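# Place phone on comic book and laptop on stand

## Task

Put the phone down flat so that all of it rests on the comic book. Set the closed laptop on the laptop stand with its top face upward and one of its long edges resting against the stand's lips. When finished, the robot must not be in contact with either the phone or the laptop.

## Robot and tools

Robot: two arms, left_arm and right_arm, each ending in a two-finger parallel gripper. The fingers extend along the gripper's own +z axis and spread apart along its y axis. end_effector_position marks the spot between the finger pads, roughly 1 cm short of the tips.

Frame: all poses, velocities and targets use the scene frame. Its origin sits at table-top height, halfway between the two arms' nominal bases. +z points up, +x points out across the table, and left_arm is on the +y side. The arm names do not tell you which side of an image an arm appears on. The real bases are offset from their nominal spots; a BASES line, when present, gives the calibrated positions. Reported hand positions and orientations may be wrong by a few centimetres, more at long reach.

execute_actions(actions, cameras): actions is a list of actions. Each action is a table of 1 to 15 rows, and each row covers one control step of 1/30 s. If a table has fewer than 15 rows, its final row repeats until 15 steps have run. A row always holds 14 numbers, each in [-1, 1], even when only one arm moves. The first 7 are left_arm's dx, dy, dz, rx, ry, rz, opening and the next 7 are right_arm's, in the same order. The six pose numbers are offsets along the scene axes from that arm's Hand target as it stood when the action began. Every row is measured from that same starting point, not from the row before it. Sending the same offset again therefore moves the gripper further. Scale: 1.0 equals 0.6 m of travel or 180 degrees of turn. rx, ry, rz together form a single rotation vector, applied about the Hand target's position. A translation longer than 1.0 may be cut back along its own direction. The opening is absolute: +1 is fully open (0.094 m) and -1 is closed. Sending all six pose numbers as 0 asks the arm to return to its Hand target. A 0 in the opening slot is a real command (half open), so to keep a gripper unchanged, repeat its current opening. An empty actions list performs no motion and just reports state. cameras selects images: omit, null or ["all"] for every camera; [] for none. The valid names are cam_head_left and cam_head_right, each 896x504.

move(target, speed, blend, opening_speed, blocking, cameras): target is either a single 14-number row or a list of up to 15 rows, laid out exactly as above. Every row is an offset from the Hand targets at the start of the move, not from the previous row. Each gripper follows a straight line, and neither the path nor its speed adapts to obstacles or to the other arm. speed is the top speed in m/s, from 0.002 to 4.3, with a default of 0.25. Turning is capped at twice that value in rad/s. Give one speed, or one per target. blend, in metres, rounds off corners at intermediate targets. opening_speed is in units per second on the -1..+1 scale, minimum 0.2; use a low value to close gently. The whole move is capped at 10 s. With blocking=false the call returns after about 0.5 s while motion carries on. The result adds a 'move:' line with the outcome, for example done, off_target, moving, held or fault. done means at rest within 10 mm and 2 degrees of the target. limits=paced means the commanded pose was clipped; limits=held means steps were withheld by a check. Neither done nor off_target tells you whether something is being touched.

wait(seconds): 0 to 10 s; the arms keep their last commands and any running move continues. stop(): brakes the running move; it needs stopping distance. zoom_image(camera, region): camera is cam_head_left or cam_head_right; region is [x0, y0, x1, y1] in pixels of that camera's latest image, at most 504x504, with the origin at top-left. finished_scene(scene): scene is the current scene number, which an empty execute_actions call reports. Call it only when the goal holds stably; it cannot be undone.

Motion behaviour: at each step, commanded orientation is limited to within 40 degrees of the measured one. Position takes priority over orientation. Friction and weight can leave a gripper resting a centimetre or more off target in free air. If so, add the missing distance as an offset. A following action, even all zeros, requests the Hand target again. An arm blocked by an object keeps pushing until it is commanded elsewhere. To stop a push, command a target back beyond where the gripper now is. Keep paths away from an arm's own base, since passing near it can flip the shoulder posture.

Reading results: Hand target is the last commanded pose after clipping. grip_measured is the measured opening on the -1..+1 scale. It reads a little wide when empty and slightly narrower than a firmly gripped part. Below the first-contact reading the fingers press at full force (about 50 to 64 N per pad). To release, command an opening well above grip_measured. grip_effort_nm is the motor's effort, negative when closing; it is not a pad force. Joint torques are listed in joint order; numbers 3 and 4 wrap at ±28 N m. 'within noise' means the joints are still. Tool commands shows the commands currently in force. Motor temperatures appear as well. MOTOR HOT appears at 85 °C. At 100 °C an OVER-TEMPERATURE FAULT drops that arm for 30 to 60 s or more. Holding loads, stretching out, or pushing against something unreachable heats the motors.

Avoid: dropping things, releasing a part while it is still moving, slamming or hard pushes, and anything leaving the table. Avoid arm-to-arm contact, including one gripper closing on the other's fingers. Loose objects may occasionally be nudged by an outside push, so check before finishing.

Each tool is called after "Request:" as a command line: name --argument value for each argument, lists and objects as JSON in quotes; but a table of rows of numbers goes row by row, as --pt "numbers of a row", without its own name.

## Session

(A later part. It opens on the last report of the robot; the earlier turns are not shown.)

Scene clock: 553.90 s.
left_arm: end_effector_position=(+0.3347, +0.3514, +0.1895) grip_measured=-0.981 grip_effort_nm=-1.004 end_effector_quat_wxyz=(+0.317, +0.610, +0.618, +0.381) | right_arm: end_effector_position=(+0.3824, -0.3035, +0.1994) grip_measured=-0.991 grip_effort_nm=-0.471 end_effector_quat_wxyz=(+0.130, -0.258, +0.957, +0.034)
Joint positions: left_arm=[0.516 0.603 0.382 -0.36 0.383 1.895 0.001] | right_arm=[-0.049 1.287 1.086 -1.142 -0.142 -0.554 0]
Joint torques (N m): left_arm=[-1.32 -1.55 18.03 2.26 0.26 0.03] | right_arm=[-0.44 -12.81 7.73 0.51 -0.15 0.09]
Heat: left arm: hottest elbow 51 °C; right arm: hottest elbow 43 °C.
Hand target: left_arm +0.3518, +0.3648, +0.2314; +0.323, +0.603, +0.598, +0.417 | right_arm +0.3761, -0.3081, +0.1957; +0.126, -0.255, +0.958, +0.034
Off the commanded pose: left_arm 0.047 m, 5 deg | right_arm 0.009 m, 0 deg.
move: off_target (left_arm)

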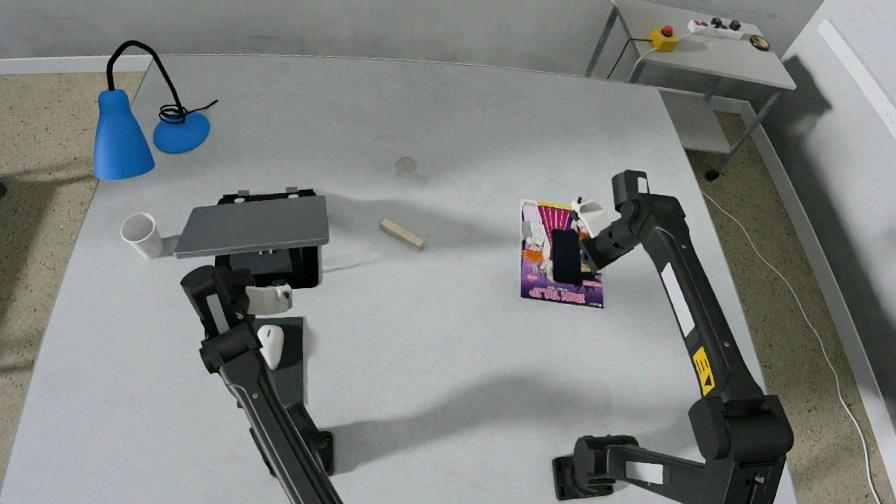

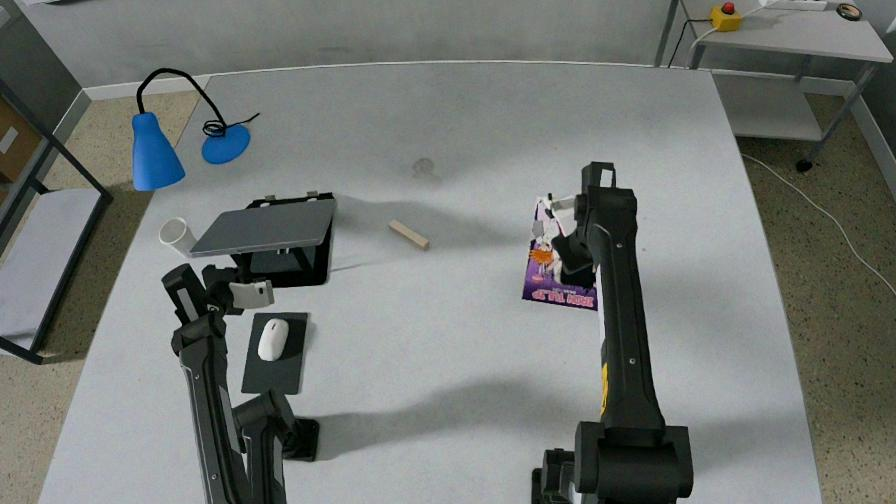

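Request:
move --target '[0.085,0.01,-0.045,0,0,0,-1,0,0,0,0,0,0,-1]' --speed 0.1

Request:
zoom_image --camera "cam_head_left" --region '[90, 140, 370, 320]'

Request:
zoom_image --camera "cam_head_right" --region '[120, 160, 400, 320]'

Scene clock: 558.70 s.
left_arm: end_effector_position=(+0.3748, +0.3628, +0.1620) grip_measured=-0.981 grip_effort_nm=-1.009 end_effector_quat_wxyz=(+0.308, +0.612, +0.619, +0.385) | right_arm: end_effector_position=(+0.3824, -0.3035, +0.1994) grip_measured=-0.991 grip_effort_nm=-0.471 end_effector_quat_wxyz=(+0.130, -0.258, +0.957, +0.034)
Joint positions: left_arm=[0.454 0.83 0.382 -0.124 0.313 1.87 0.001] | right_arm=[-0.049 1.287 1.086 -1.142 -0.142 -0.554 0]
Joint torques (N m): left_arm=[-2.61 -3.49 17.59 2.39 0 -0.1] | right_arm=[-0.44 -12.92 7.72 0.53 -0.15 0.09]
Heat: left arm: hottest elbow 52 °C; right arm: hottest elbow 43 °C.
Hand target: left_arm +0.4028, +0.3708, +0.2044; +0.323, +0.603, +0.598, +0.417 | right_arm +0.3761, -0.3081, +0.1957; +0.126, -0.255, +0.958, +0.034
Off the commanded pose: left_arm 0.051 m, 5 deg | right_arm 0.009 m, 0 deg.
move: off_target (left_arm)

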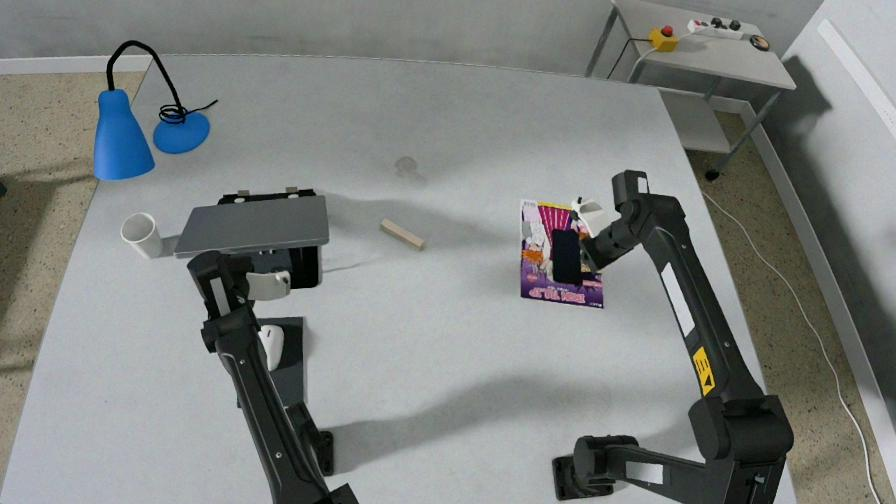

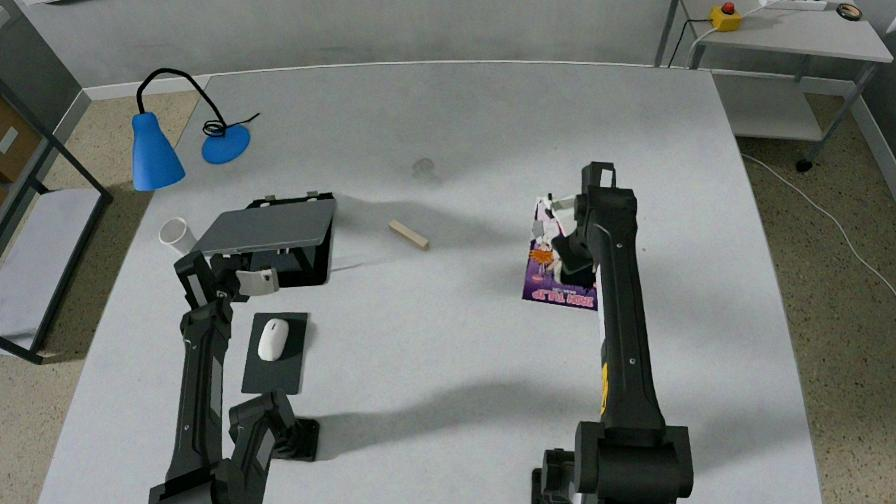

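Scaled by 1.800.

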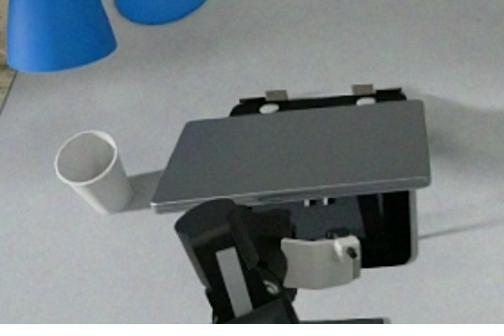

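Scaled by 1.800.

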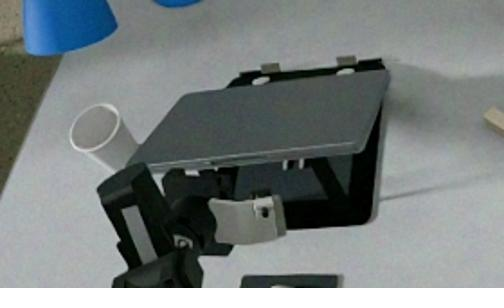

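Request:
zoom_image --camera "cam_head_right" --region '[180, 220, 300, 300]'

Request:
zoom_image --camera "cam_head_left" --region '[180, 220, 300, 300]'

Scaled by 4.200.

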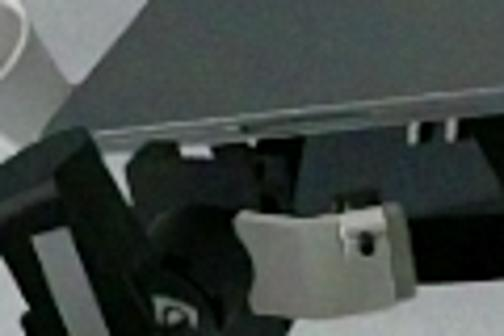

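Scaled by 4.200.

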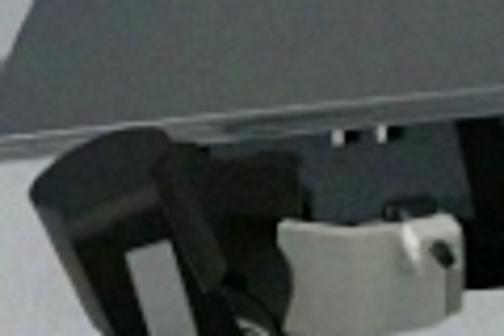

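Request:
move --pt "-0.033 0 0.033 0 0 0 -1 0 0 0 0 0 0 -1" --pt "0.012 0 0.035 0 0 0 -1 0 0 0 0 0 0 -1" --speed 0.1

Request:
zoom_image --camera "cam_head_right" --region '[160, 180, 340, 300]'

Request:
zoom_image --camera "cam_head_left" --region '[160, 180, 340, 300]'

Scene clock: 572.40 s.
left_arm: end_effector_position=(+0.3845, +0.3644, +0.1832) grip_measured=-0.981 grip_effort_nm=-1.009 end_effector_quat_wxyz=(+0.308, +0.612, +0.618, +0.385) | right_arm: end_effector_position=(+0.3824, -0.3035, +0.1994) grip_measured=-0.991 grip_effort_nm=-0.476 end_effector_quat_wxyz=(+0.130, -0.258, +0.957, +0.034)
Joint positions: left_arm=[0.441 0.829 0.442 -0.18 0.301 1.863 0.001] | right_arm=[-0.049 1.287 1.086 -1.142 -0.142 -0.554 0]
Joint torques (N m): left_arm=[-3.14 -3.84 17.83 2.3 0.05 -0.17] | right_arm=[-0.38 -12.86 7.72 0.5 -0.15 0.08]
Heat: left arm: hottest elbow 52 °C; right arm: hottest elbow 43 °C.
Hand target: left_arm +0.4100, +0.3708, +0.2253; +0.323, +0.603, +0.598, +0.417 | right_arm +0.3761, -0.3081, +0.1957; +0.126, -0.255, +0.958, +0.034
Off the commanded pose: left_arm 0.050 m, 5 deg | right_arm 0.009 m, 0 deg.
move: off_target (left_arm)

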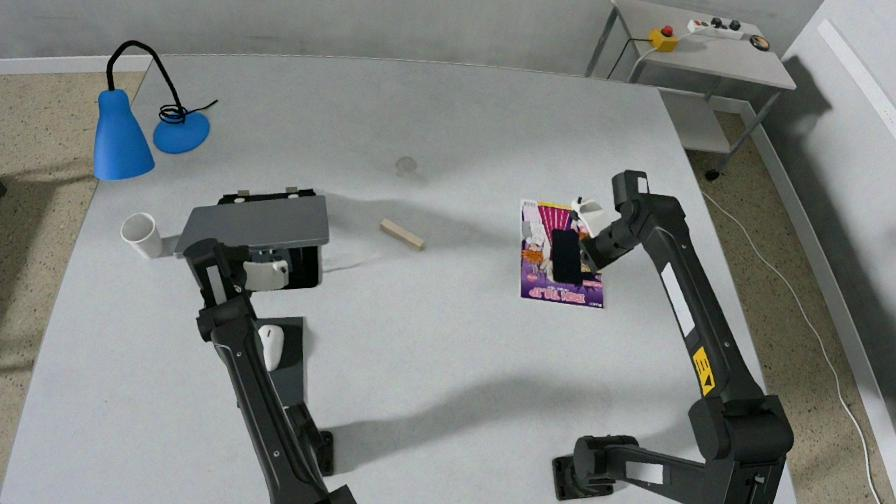

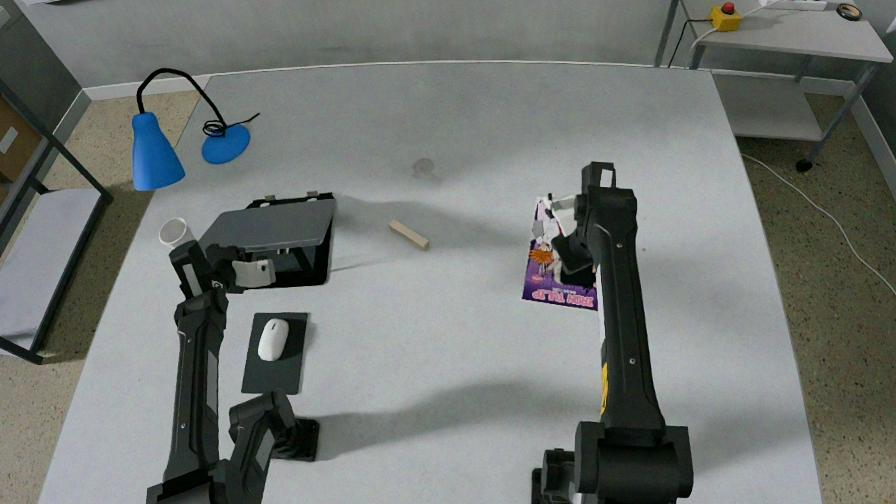

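Scaled by 2.800.

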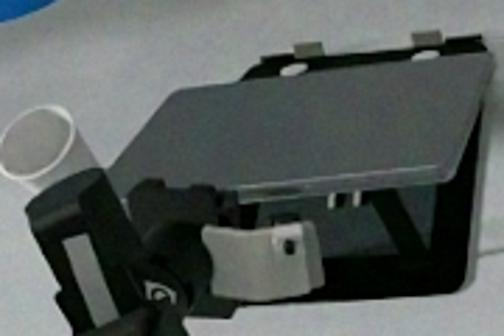

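Scaled by 2.800.

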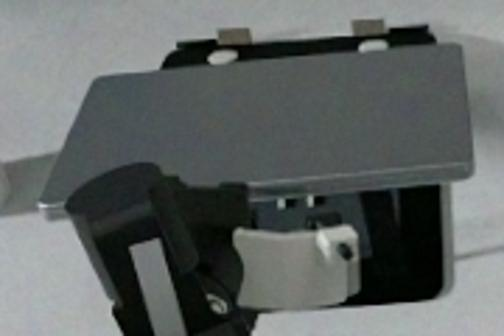

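Request:
move --target '[0.043,0.004,-0.025,0,0,0,-1,0,0,0,0,0,0,-1]' --speed 0.06

Request:
zoom_image --camera "cam_head_right" --region '[160, 180, 340, 300]'

Request:
zoom_image --camera "cam_head_left" --region '[160, 180, 340, 300]'

Scene clock: 578.97 s.
left_arm: end_effector_position=(+0.4083, +0.3673, +0.1714) grip_measured=-0.981 grip_effort_nm=-1.004 end_effector_quat_wxyz=(+0.307, +0.612, +0.617, +0.387) | right_arm: end_effector_position=(+0.3824, -0.3035, +0.1994) grip_measured=-0.991 grip_effort_nm=-0.476 end_effector_quat_wxyz=(+0.130, -0.258, +0.957, +0.034)
Joint positions: left_arm=[0.407 0.941 0.457 -0.074 0.271 1.847 0.001] | right_arm=[-0.049 1.287 1.086 -1.142 -0.142 -0.554 0]
Joint torques (N m): left_arm=[-2.73 -4.78 17.07 2.33 -0.02 -0.08] | right_arm=[-0.44 -12.98 7.72 0.53 -0.15 0.08]
Heat: left arm: hottest elbow 51 °C; right arm: hottest elbow 43 °C.
Hand target: left_arm +0.4357, +0.3733, +0.2102; +0.323, +0.603, +0.598, +0.417 | right_arm +0.3761, -0.3081, +0.1957; +0.126, -0.255, +0.958, +0.034
Off the commanded pose: left_arm 0.048 m, 5 deg | right_arm 0.009 m, 0 deg.
move: off_target (left_arm)

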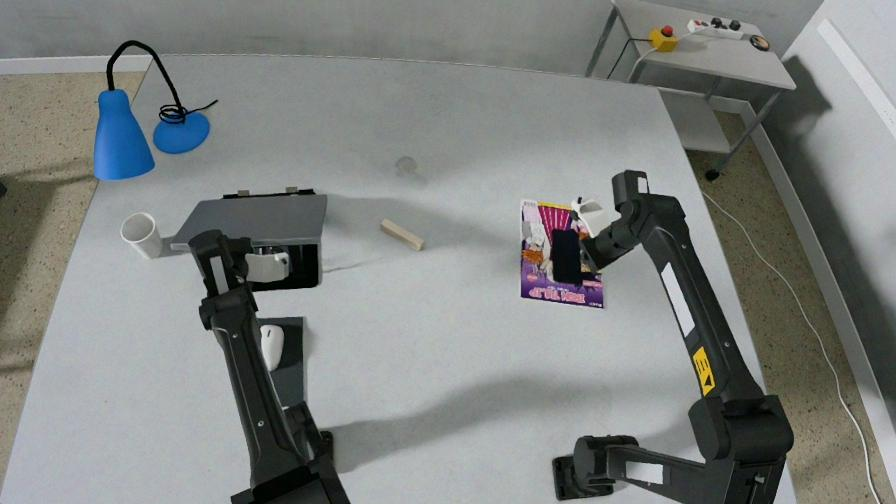

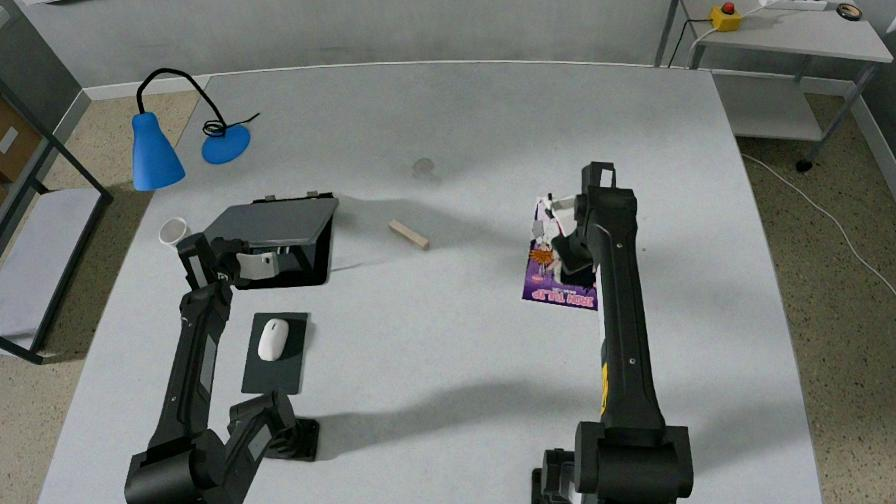

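Scaled by 2.800.

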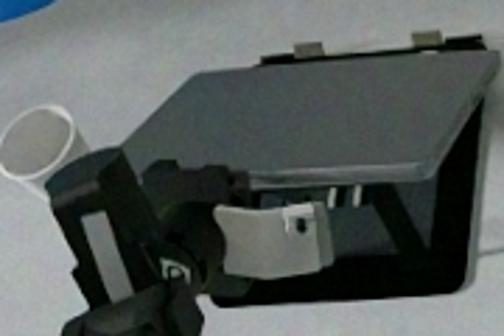

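Scaled by 2.800.

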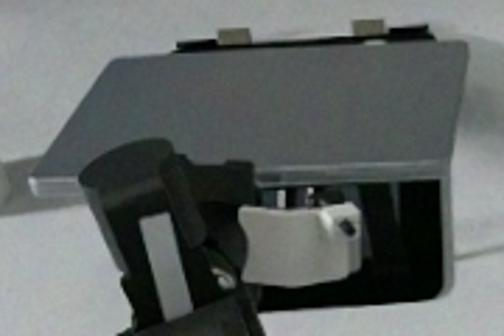

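Request:
move --pt "-0.05 0 0.03 0 0 0 -1 0 0 0 0 0 0 -1" --pt "-0.05 -0.12 0.03 0 0 0 -1 0 0 0 0 0 0 -1" --speed 0.12

Request:
zoom_image --camera "cam_head_right" --region '[160, 180, 340, 300]'

Request:
zoom_image --camera "cam_head_left" --region '[160, 180, 340, 300]'

Scene clock: 584.30 s.
left_arm: end_effector_position=(+0.4009, +0.3054, +0.2117) grip_measured=-0.981 grip_effort_nm=-0.999 end_effector_quat_wxyz=(+0.313, +0.608, +0.604, +0.411) | right_arm: end_effector_position=(+0.3824, -0.3035, +0.1994) grip_measured=-0.991 grip_effort_nm=-0.471 end_effector_quat_wxyz=(+0.130, -0.258, +0.957, +0.034)
Joint positions: left_arm=[0.166 0.758 0.457 -0.186 0.056 1.738 0.001] | right_arm=[-0.049 1.287 1.086 -1.142 -0.142 -0.554 0]
Joint torques (N m): left_arm=[-2.02 -4.6 13.74 1.4 -0.1 -0.17] | right_arm=[-0.38 -12.86 7.72 0.54 -0.16 0.09]
Heat: left arm: hottest elbow 50 °C; right arm: hottest elbow 43 °C.
Hand target: left_arm +0.4057, +0.3011, +0.2281; +0.323, +0.604, +0.598, +0.417 | right_arm +0.3761, -0.3081, +0.1957; +0.126, -0.255, +0.958, +0.034
Off the commanded pose: left_arm 0.018 m, 2 deg | right_arm 0.009 m, 0 deg.
move: off_target (left_arm)

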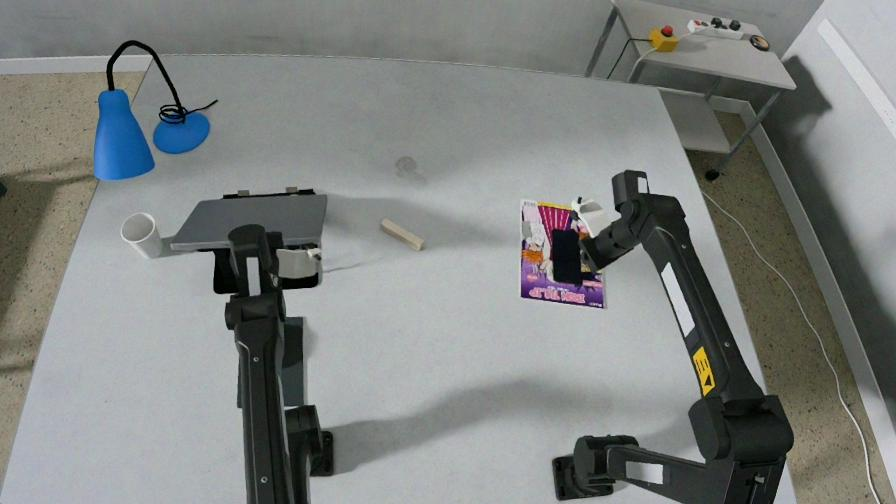

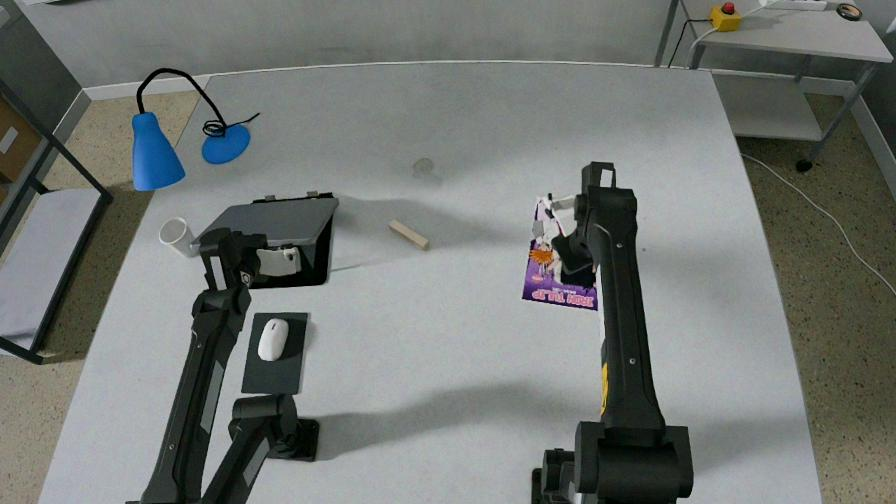

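Scaled by 2.800.

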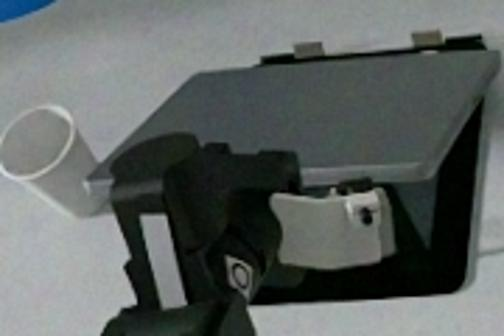

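Scaled by 2.800.

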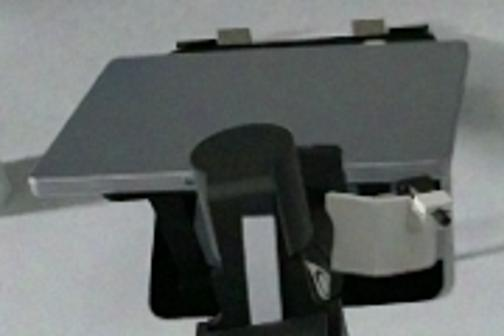

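Request:
move --pt "-0.03 -0.025 -0.035 0 0 0 -1 0 0 0 0 0 0 -1" --pt "0.02 -0.02 -0.065 0 0 0 -1 0 0 0 0 0 0 -1" --speed 0.08

Request:
zoom_image --camera "cam_head_right" --region '[160, 180, 340, 300]'

Request:
zoom_image --camera "cam_head_left" --region '[160, 180, 340, 300]'

Scene clock: 589.87 s.
left_arm: end_effector_position=(+0.4135, +0.2939, +0.1866) grip_measured=-0.981 grip_effort_nm=-1.004 end_effector_quat_wxyz=(+0.315, +0.606, +0.601, +0.415) | right_arm: end_effector_position=(+0.3824, -0.3035, +0.1994) grip_measured=-0.991 grip_effort_nm=-0.471 end_effector_quat_wxyz=(+0.130, -0.258, +0.957, +0.034)
Joint positions: left_arm=[0.106 0.842 0.412 -0.045 0.002 1.711 0.001] | right_arm=[-0.049 1.287 1.086 -1.142 -0.142 -0.554 0]
Joint torques (N m): left_arm=[-2.55 -3.78 11.04 2.36 -0.11 -0.17] | right_arm=[-0.44 -12.86 7.72 0.5 -0.15 0.08]
Heat: left arm: hottest elbow 49 °C; right arm: hottest elbow 43 °C.
Hand target: left_arm +0.4178, +0.2893, +0.1894; +0.323, +0.603, +0.598, +0.417 | right_arm +0.3761, -0.3081, +0.1957; +0.126, -0.255, +0.958, +0.034
Off the commanded pose: left_arm 0.007 m, 1 deg | right_arm 0.009 m, 0 deg.
move: done

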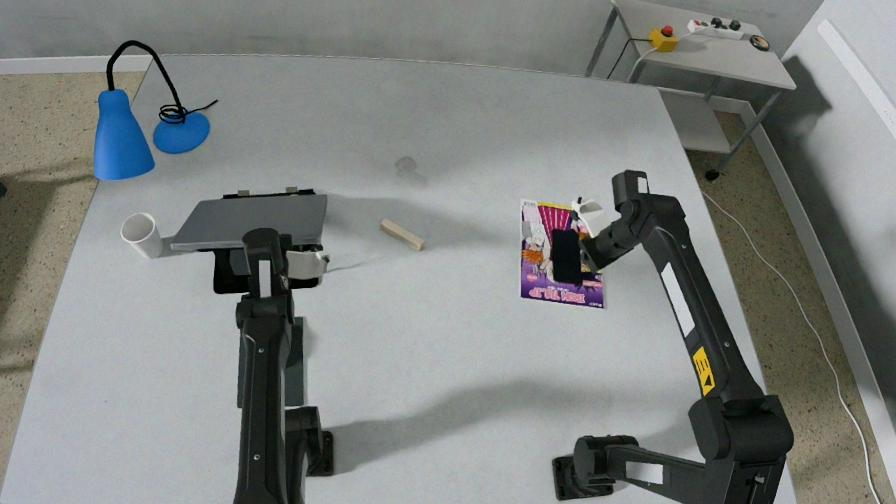

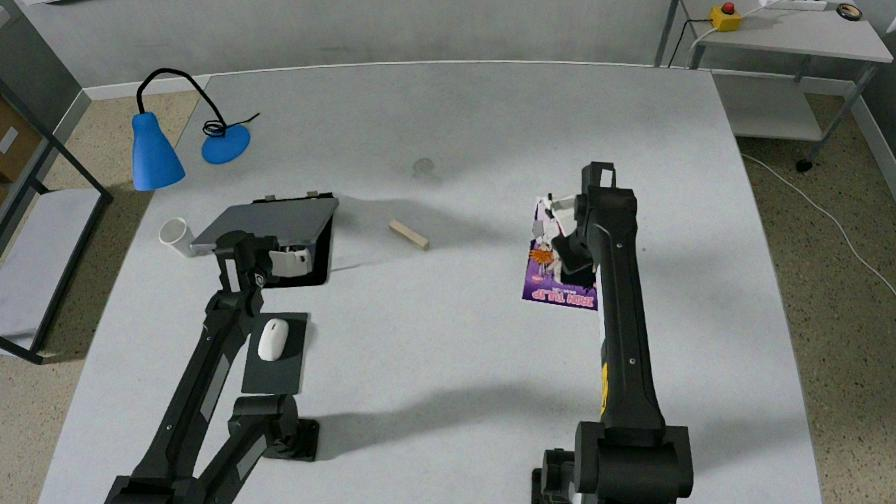

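Scaled by 2.800.

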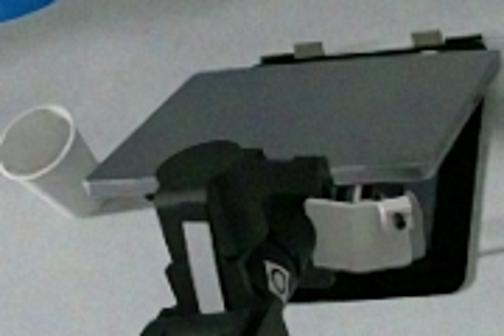

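Scaled by 2.800.

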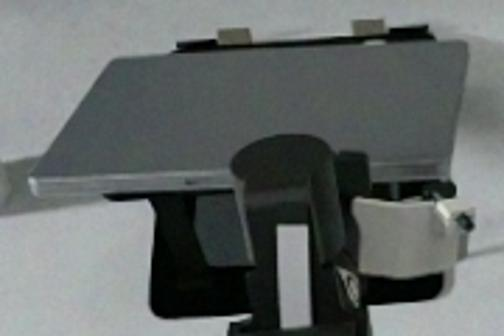

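Request:
move --pt "-0.055 0 -0.01 0 0 0 -1 0 0 0 0 0 0 -1" --pt "-0.03 0 -0.028 0 0 0 -1 0 0 0 0 0 0 -1" --pt "0.022 0.004 -0.053 0 0 0 -1 0 0 0 0 0 0 -1" --speed 0.06

Request:
zoom_image --camera "cam_head_right" --region '[160, 180, 340, 300]'

Request:
zoom_image --camera "cam_head_left" --region '[160, 180, 340, 300]'

Scene clock: 595.07 s.
left_arm: end_effector_position=(+0.4207, +0.2947, +0.1542) grip_measured=-0.981 grip_effort_nm=-1.004 end_effector_quat_wxyz=(+0.319, +0.603, +0.599, +0.419) | right_arm: end_effector_position=(+0.3824, -0.3035, +0.1994) grip_measured=-0.991 grip_effort_nm=-0.471 end_effector_quat_wxyz=(+0.130, -0.258, +0.957, +0.034)
Joint positions: left_arm=[0.106 0.951 0.356 0.132 0.003 1.711 0.001] | right_arm=[-0.049 1.287 1.086 -1.142 -0.142 -0.554 0]
Joint torques (N m): left_arm=[-2.37 -3.02 12 2.15 -0.06 -0.17] | right_arm=[-0.44 -12.81 7.72 0.53 -0.15 0.08]
Heat: left arm: hottest elbow 48 °C; right arm: hottest elbow 43 °C.
Hand target: left_arm +0.4310, +0.2917, +0.1576; +0.323, +0.603, +0.598, +0.417 | right_arm +0.3761, -0.3081, +0.1957; +0.126, -0.255, +0.958, +0.034
Off the commanded pose: left_arm 0.011 m, 1 deg | right_arm 0.009 m, 0 deg.
move: off_target (left_arm)

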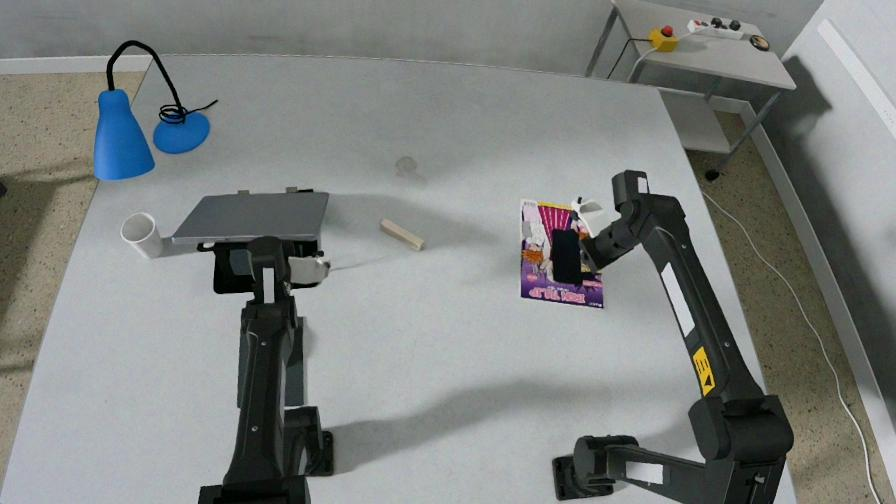

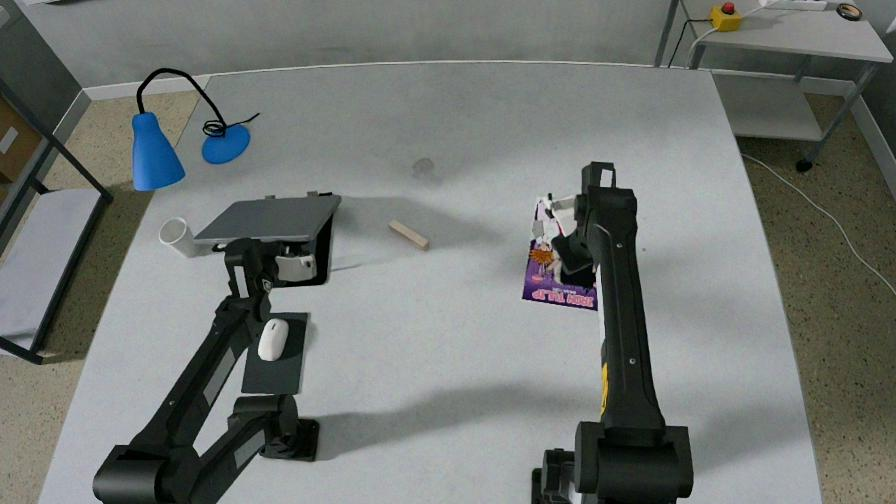

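Scaled by 2.800.

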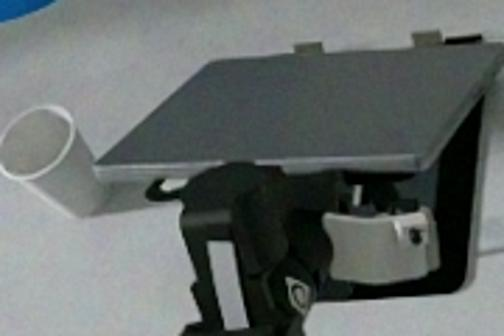

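Scaled by 2.800.

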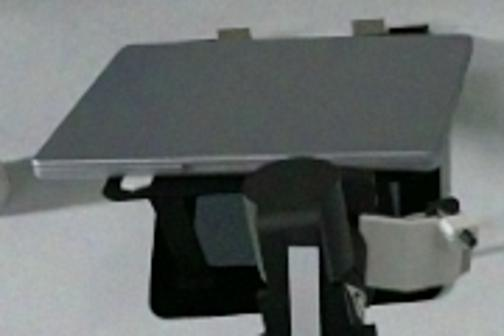

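Request:
move --target '[0.045,-0.008,-0.006,0,0,0,-1,0,0,0,0,0,0,-1]' --speed 0.06

Request:
zoom_image --camera "cam_head_right" --region '[160, 180, 340, 300]'

Request:
zoom_image --camera "cam_head_left" --region '[160, 180, 340, 300]'

Scene clock: 608.67 s.
left_arm: end_effector_position=(+0.4444, +0.2919, +0.1485) grip_measured=-0.981 grip_effort_nm=-0.999 end_effector_quat_wxyz=(+0.319, +0.601, +0.601, +0.419) | right_arm: end_effector_position=(+0.3824, -0.3035, +0.1994) grip_measured=-0.991 grip_effort_nm=-0.471 end_effector_quat_wxyz=(+0.130, -0.258, +0.957, +0.034)
Joint positions: left_arm=[0.081 1.06 0.395 0.203 -0.023 1.694 0.001] | right_arm=[-0.049 1.287 1.086 -1.142 -0.142 -0.554 0]
Joint torques (N m): left_arm=[-3.14 -4.07 12.88 1.61 -0.06 -0.06] | right_arm=[-0.38 -12.92 7.73 0.51 -0.15 0.09]
Motor temperatures (°C): left_arm=[22 25 46 24 27 24 29] | right_arm=[26 36 43 25 24 23 26]
Heat: left arm: hottest elbow 46 °C; right arm: hottest elbow 43 °C.
Hand target: left_arm +0.4579, +0.2868, +0.1538; +0.323, +0.604, +0.598, +0.417 | right_arm +0.3761, -0.3081, +0.1957; +0.126, -0.255, +0.958, +0.034
Off the commanded pose: left_arm 0.015 m, 1 deg | right_arm 0.009 m, 0 deg.
move: off_target (left_arm)

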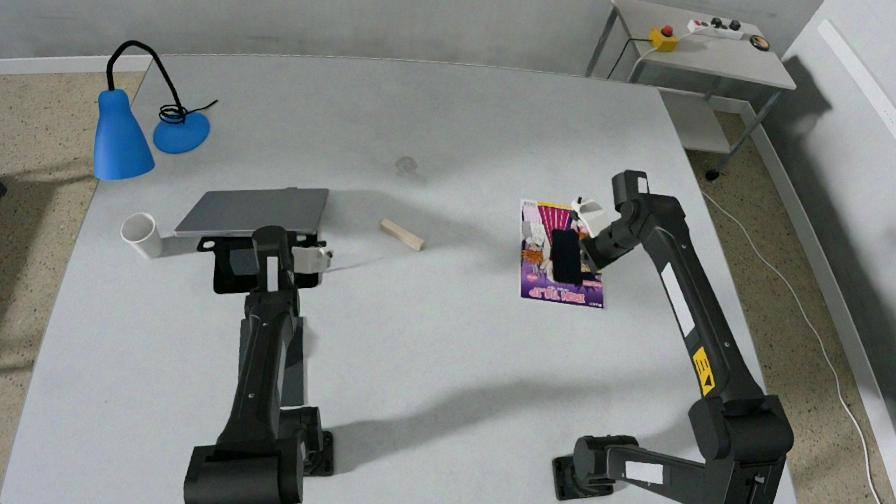

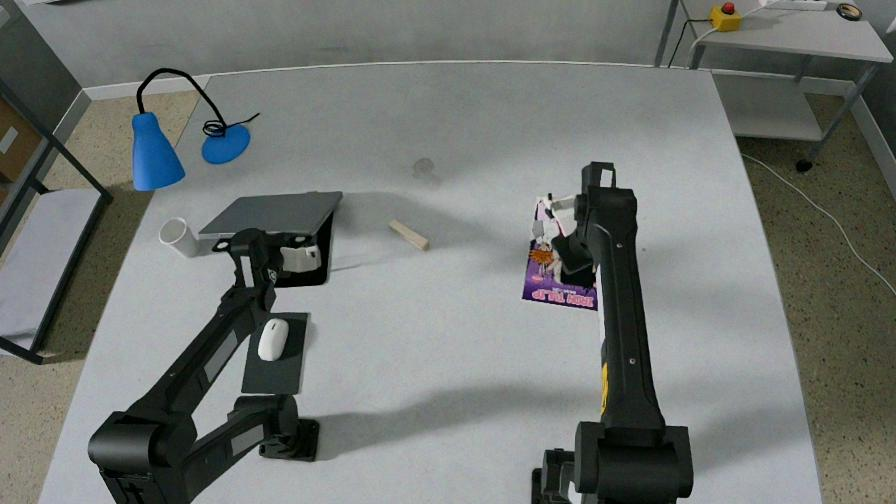

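Scaled by 2.800.

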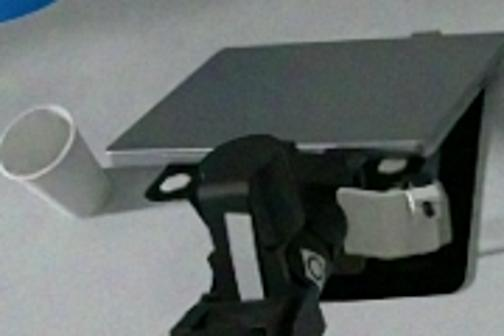

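Scaled by 2.800.

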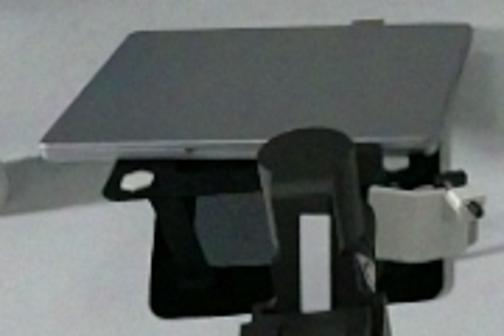

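Request:
zoom_image --camera "cam_head_left" --region '[240, 200, 340, 270]'

Request:
zoom_image --camera "cam_head_right" --region '[240, 200, 340, 270]'

Scaled by 5.040.

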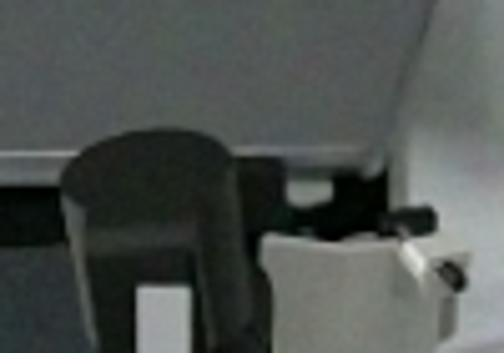

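Scaled by 5.040.

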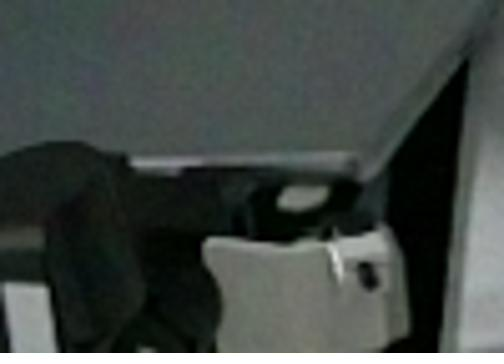

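Request:
move --target '[0.03,0.002,0.002,0,0,0,-1,0,0,0,0,0,0,-1]' --speed 0.06

Request:
zoom_image --camera "cam_head_right" --region '[160, 180, 340, 300]'

Request:
zoom_image --camera "cam_head_left" --region '[160, 180, 340, 300]'

Scene clock: 618.60 s.
left_arm: end_effector_position=(+0.4561, +0.2906, +0.1468) grip_measured=-0.981 grip_effort_nm=-0.994 end_effector_quat_wxyz=(+0.318, +0.603, +0.602, +0.415) | right_arm: end_effector_position=(+0.3824, -0.3035, +0.1994) grip_measured=-0.991 grip_effort_nm=-0.476 end_effector_quat_wxyz=(+0.130, -0.258, +0.957, +0.034)
Joint positions: left_arm=[0.075 1.105 0.423 0.212 -0.023 1.691 0.001] | right_arm=[-0.049 1.287 1.086 -1.142 -0.142 -0.554 0]
Joint torques (N m): left_arm=[-2.43 -3.84 13.96 2.02 -0.14 -0.08] | right_arm=[-0.44 -12.86 7.72 0.53 -0.15 0.08]
Heat: left arm: hottest elbow 45 °C; right arm: hottest elbow 43 °C.
Hand target: left_arm +0.4760, +0.2880, +0.1552; +0.323, +0.603, +0.598, +0.417 | right_arm +0.3761, -0.3081, +0.1957; +0.126, -0.255, +0.958, +0.034
Off the commanded pose: left_arm 0.022 m, 1 deg | right_arm 0.009 m, 0 deg.
move: off_target (left_arm)

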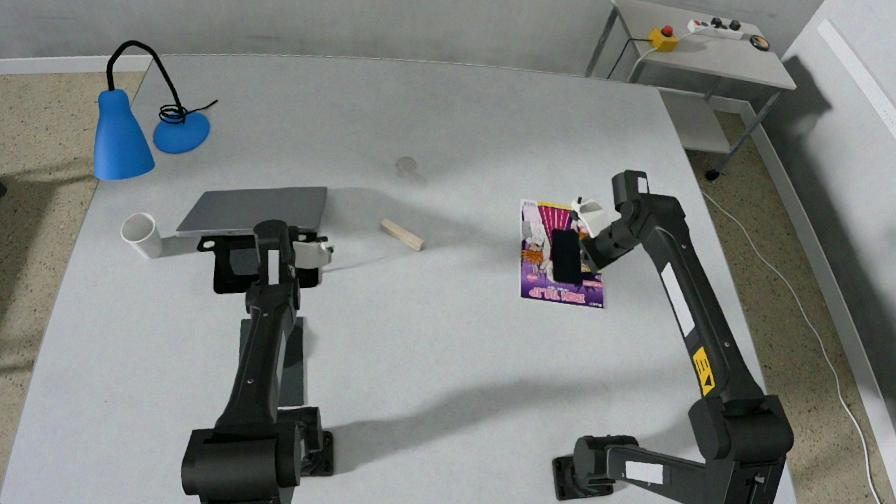

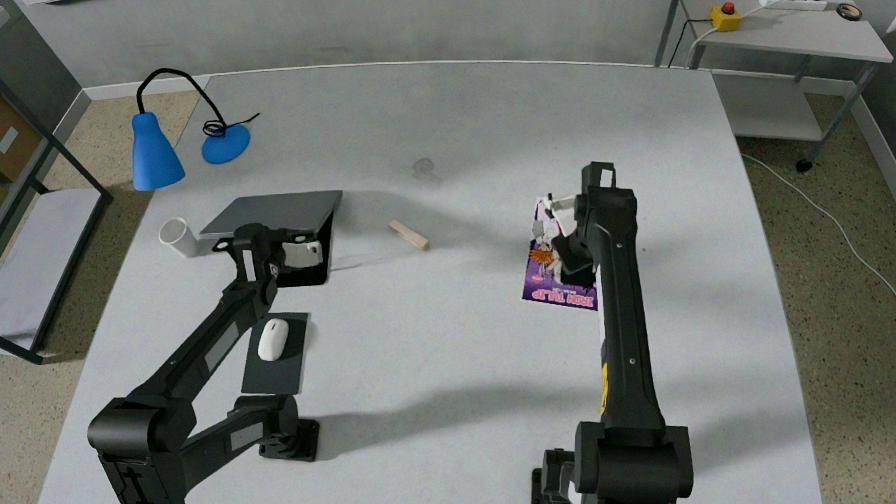

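Scaled by 2.800.

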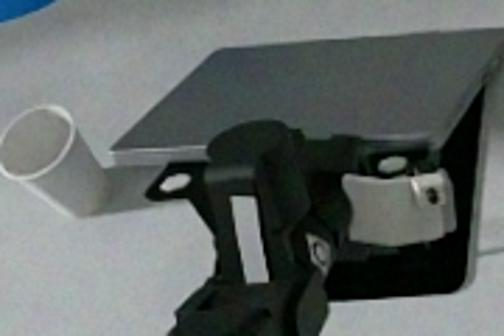

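Scaled by 2.800.

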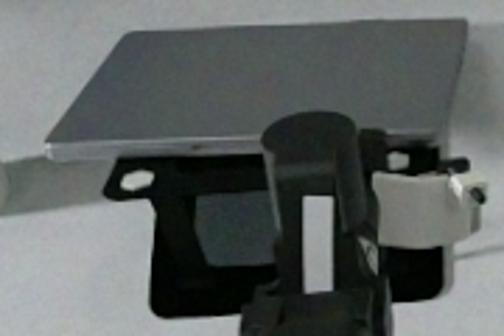

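Request:
move --target '[0.03,0.003,-0.005,0,0,0,-1,0,0,0,0,0,0,-1]' --speed 0.06

Request:
zoom_image --camera "cam_head_right" --region '[160, 180, 340, 300]'

Request:
zoom_image --camera "cam_head_left" --region '[160, 180, 340, 300]'

Scene clock: 622.57 s.
left_arm: end_effector_position=(+0.4782, +0.2920, +0.1453) grip_measured=-0.981 grip_effort_nm=-0.989 end_effector_quat_wxyz=(+0.319, +0.604, +0.602, +0.414) | right_arm: end_effector_position=(+0.3824, -0.3035, +0.1994) grip_measured=-0.991 grip_effort_nm=-0.471 end_effector_quat_wxyz=(+0.130, -0.258, +0.957, +0.034)
Joint positions: left_arm=[0.073 1.185 0.471 0.242 -0.023 1.689 0.001] | right_arm=[-0.049 1.287 1.086 -1.142 -0.142 -0.554 0]
Joint torques (N m): left_arm=[-1.85 -5.25 12.79 2.04 -0.09 -0.08] | right_arm=[-0.44 -12.92 7.72 0.54 -0.15 0.08]
Heat: left arm: hottest elbow 45 °C; right arm: hottest elbow 43 °C.
Hand target: left_arm +0.4940, +0.2897, +0.1521; +0.323, +0.604, +0.598, +0.417 | right_arm +0.3761, -0.3081, +0.1957; +0.126, -0.255, +0.958, +0.034
Off the commanded pose: left_arm 0.017 m, 1 deg | right_arm 0.009 m, 0 deg.
move: off_target (left_arm)

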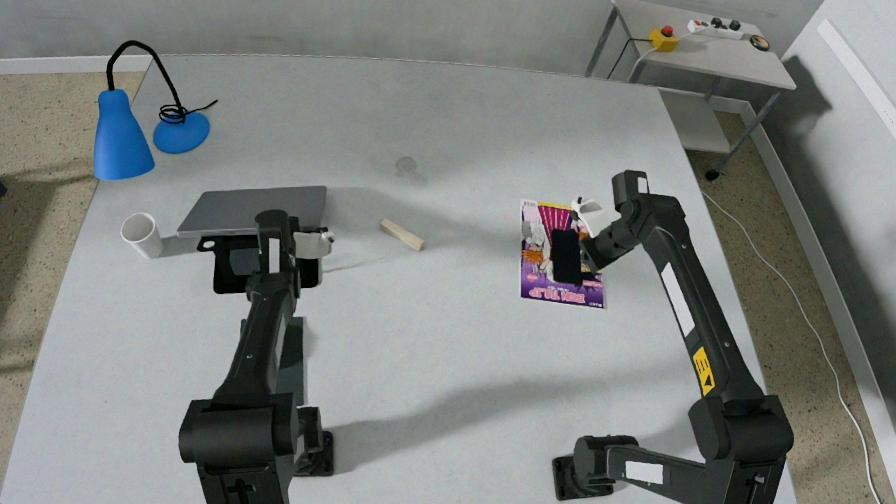

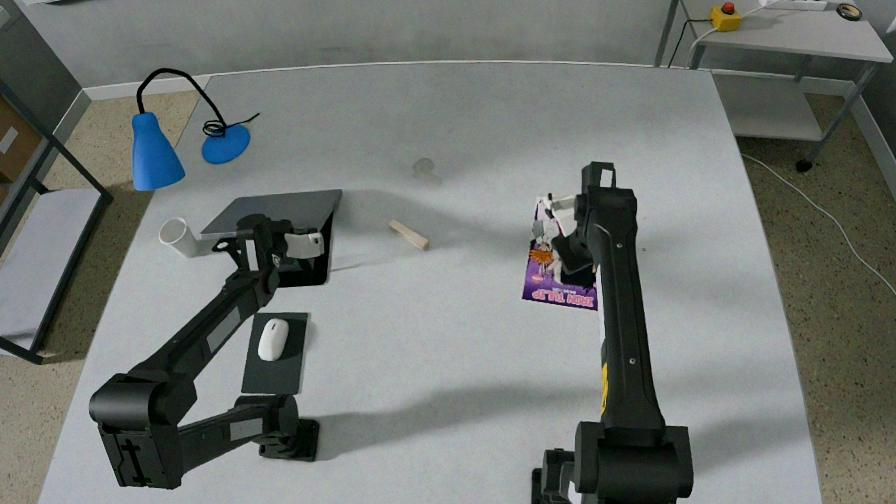

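Scaled by 2.800.

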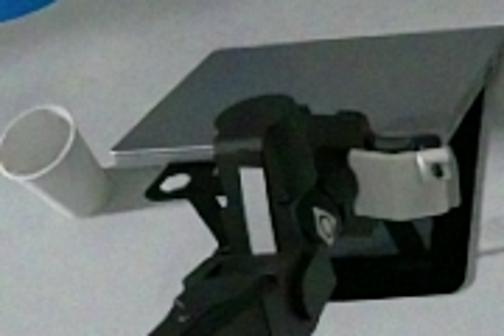

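Scaled by 2.800.

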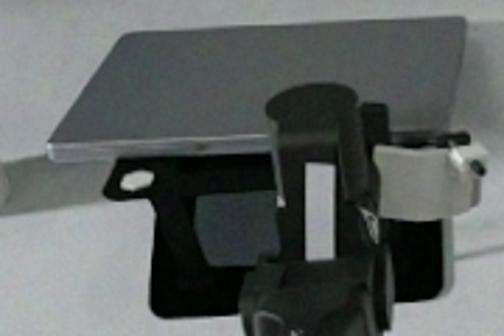

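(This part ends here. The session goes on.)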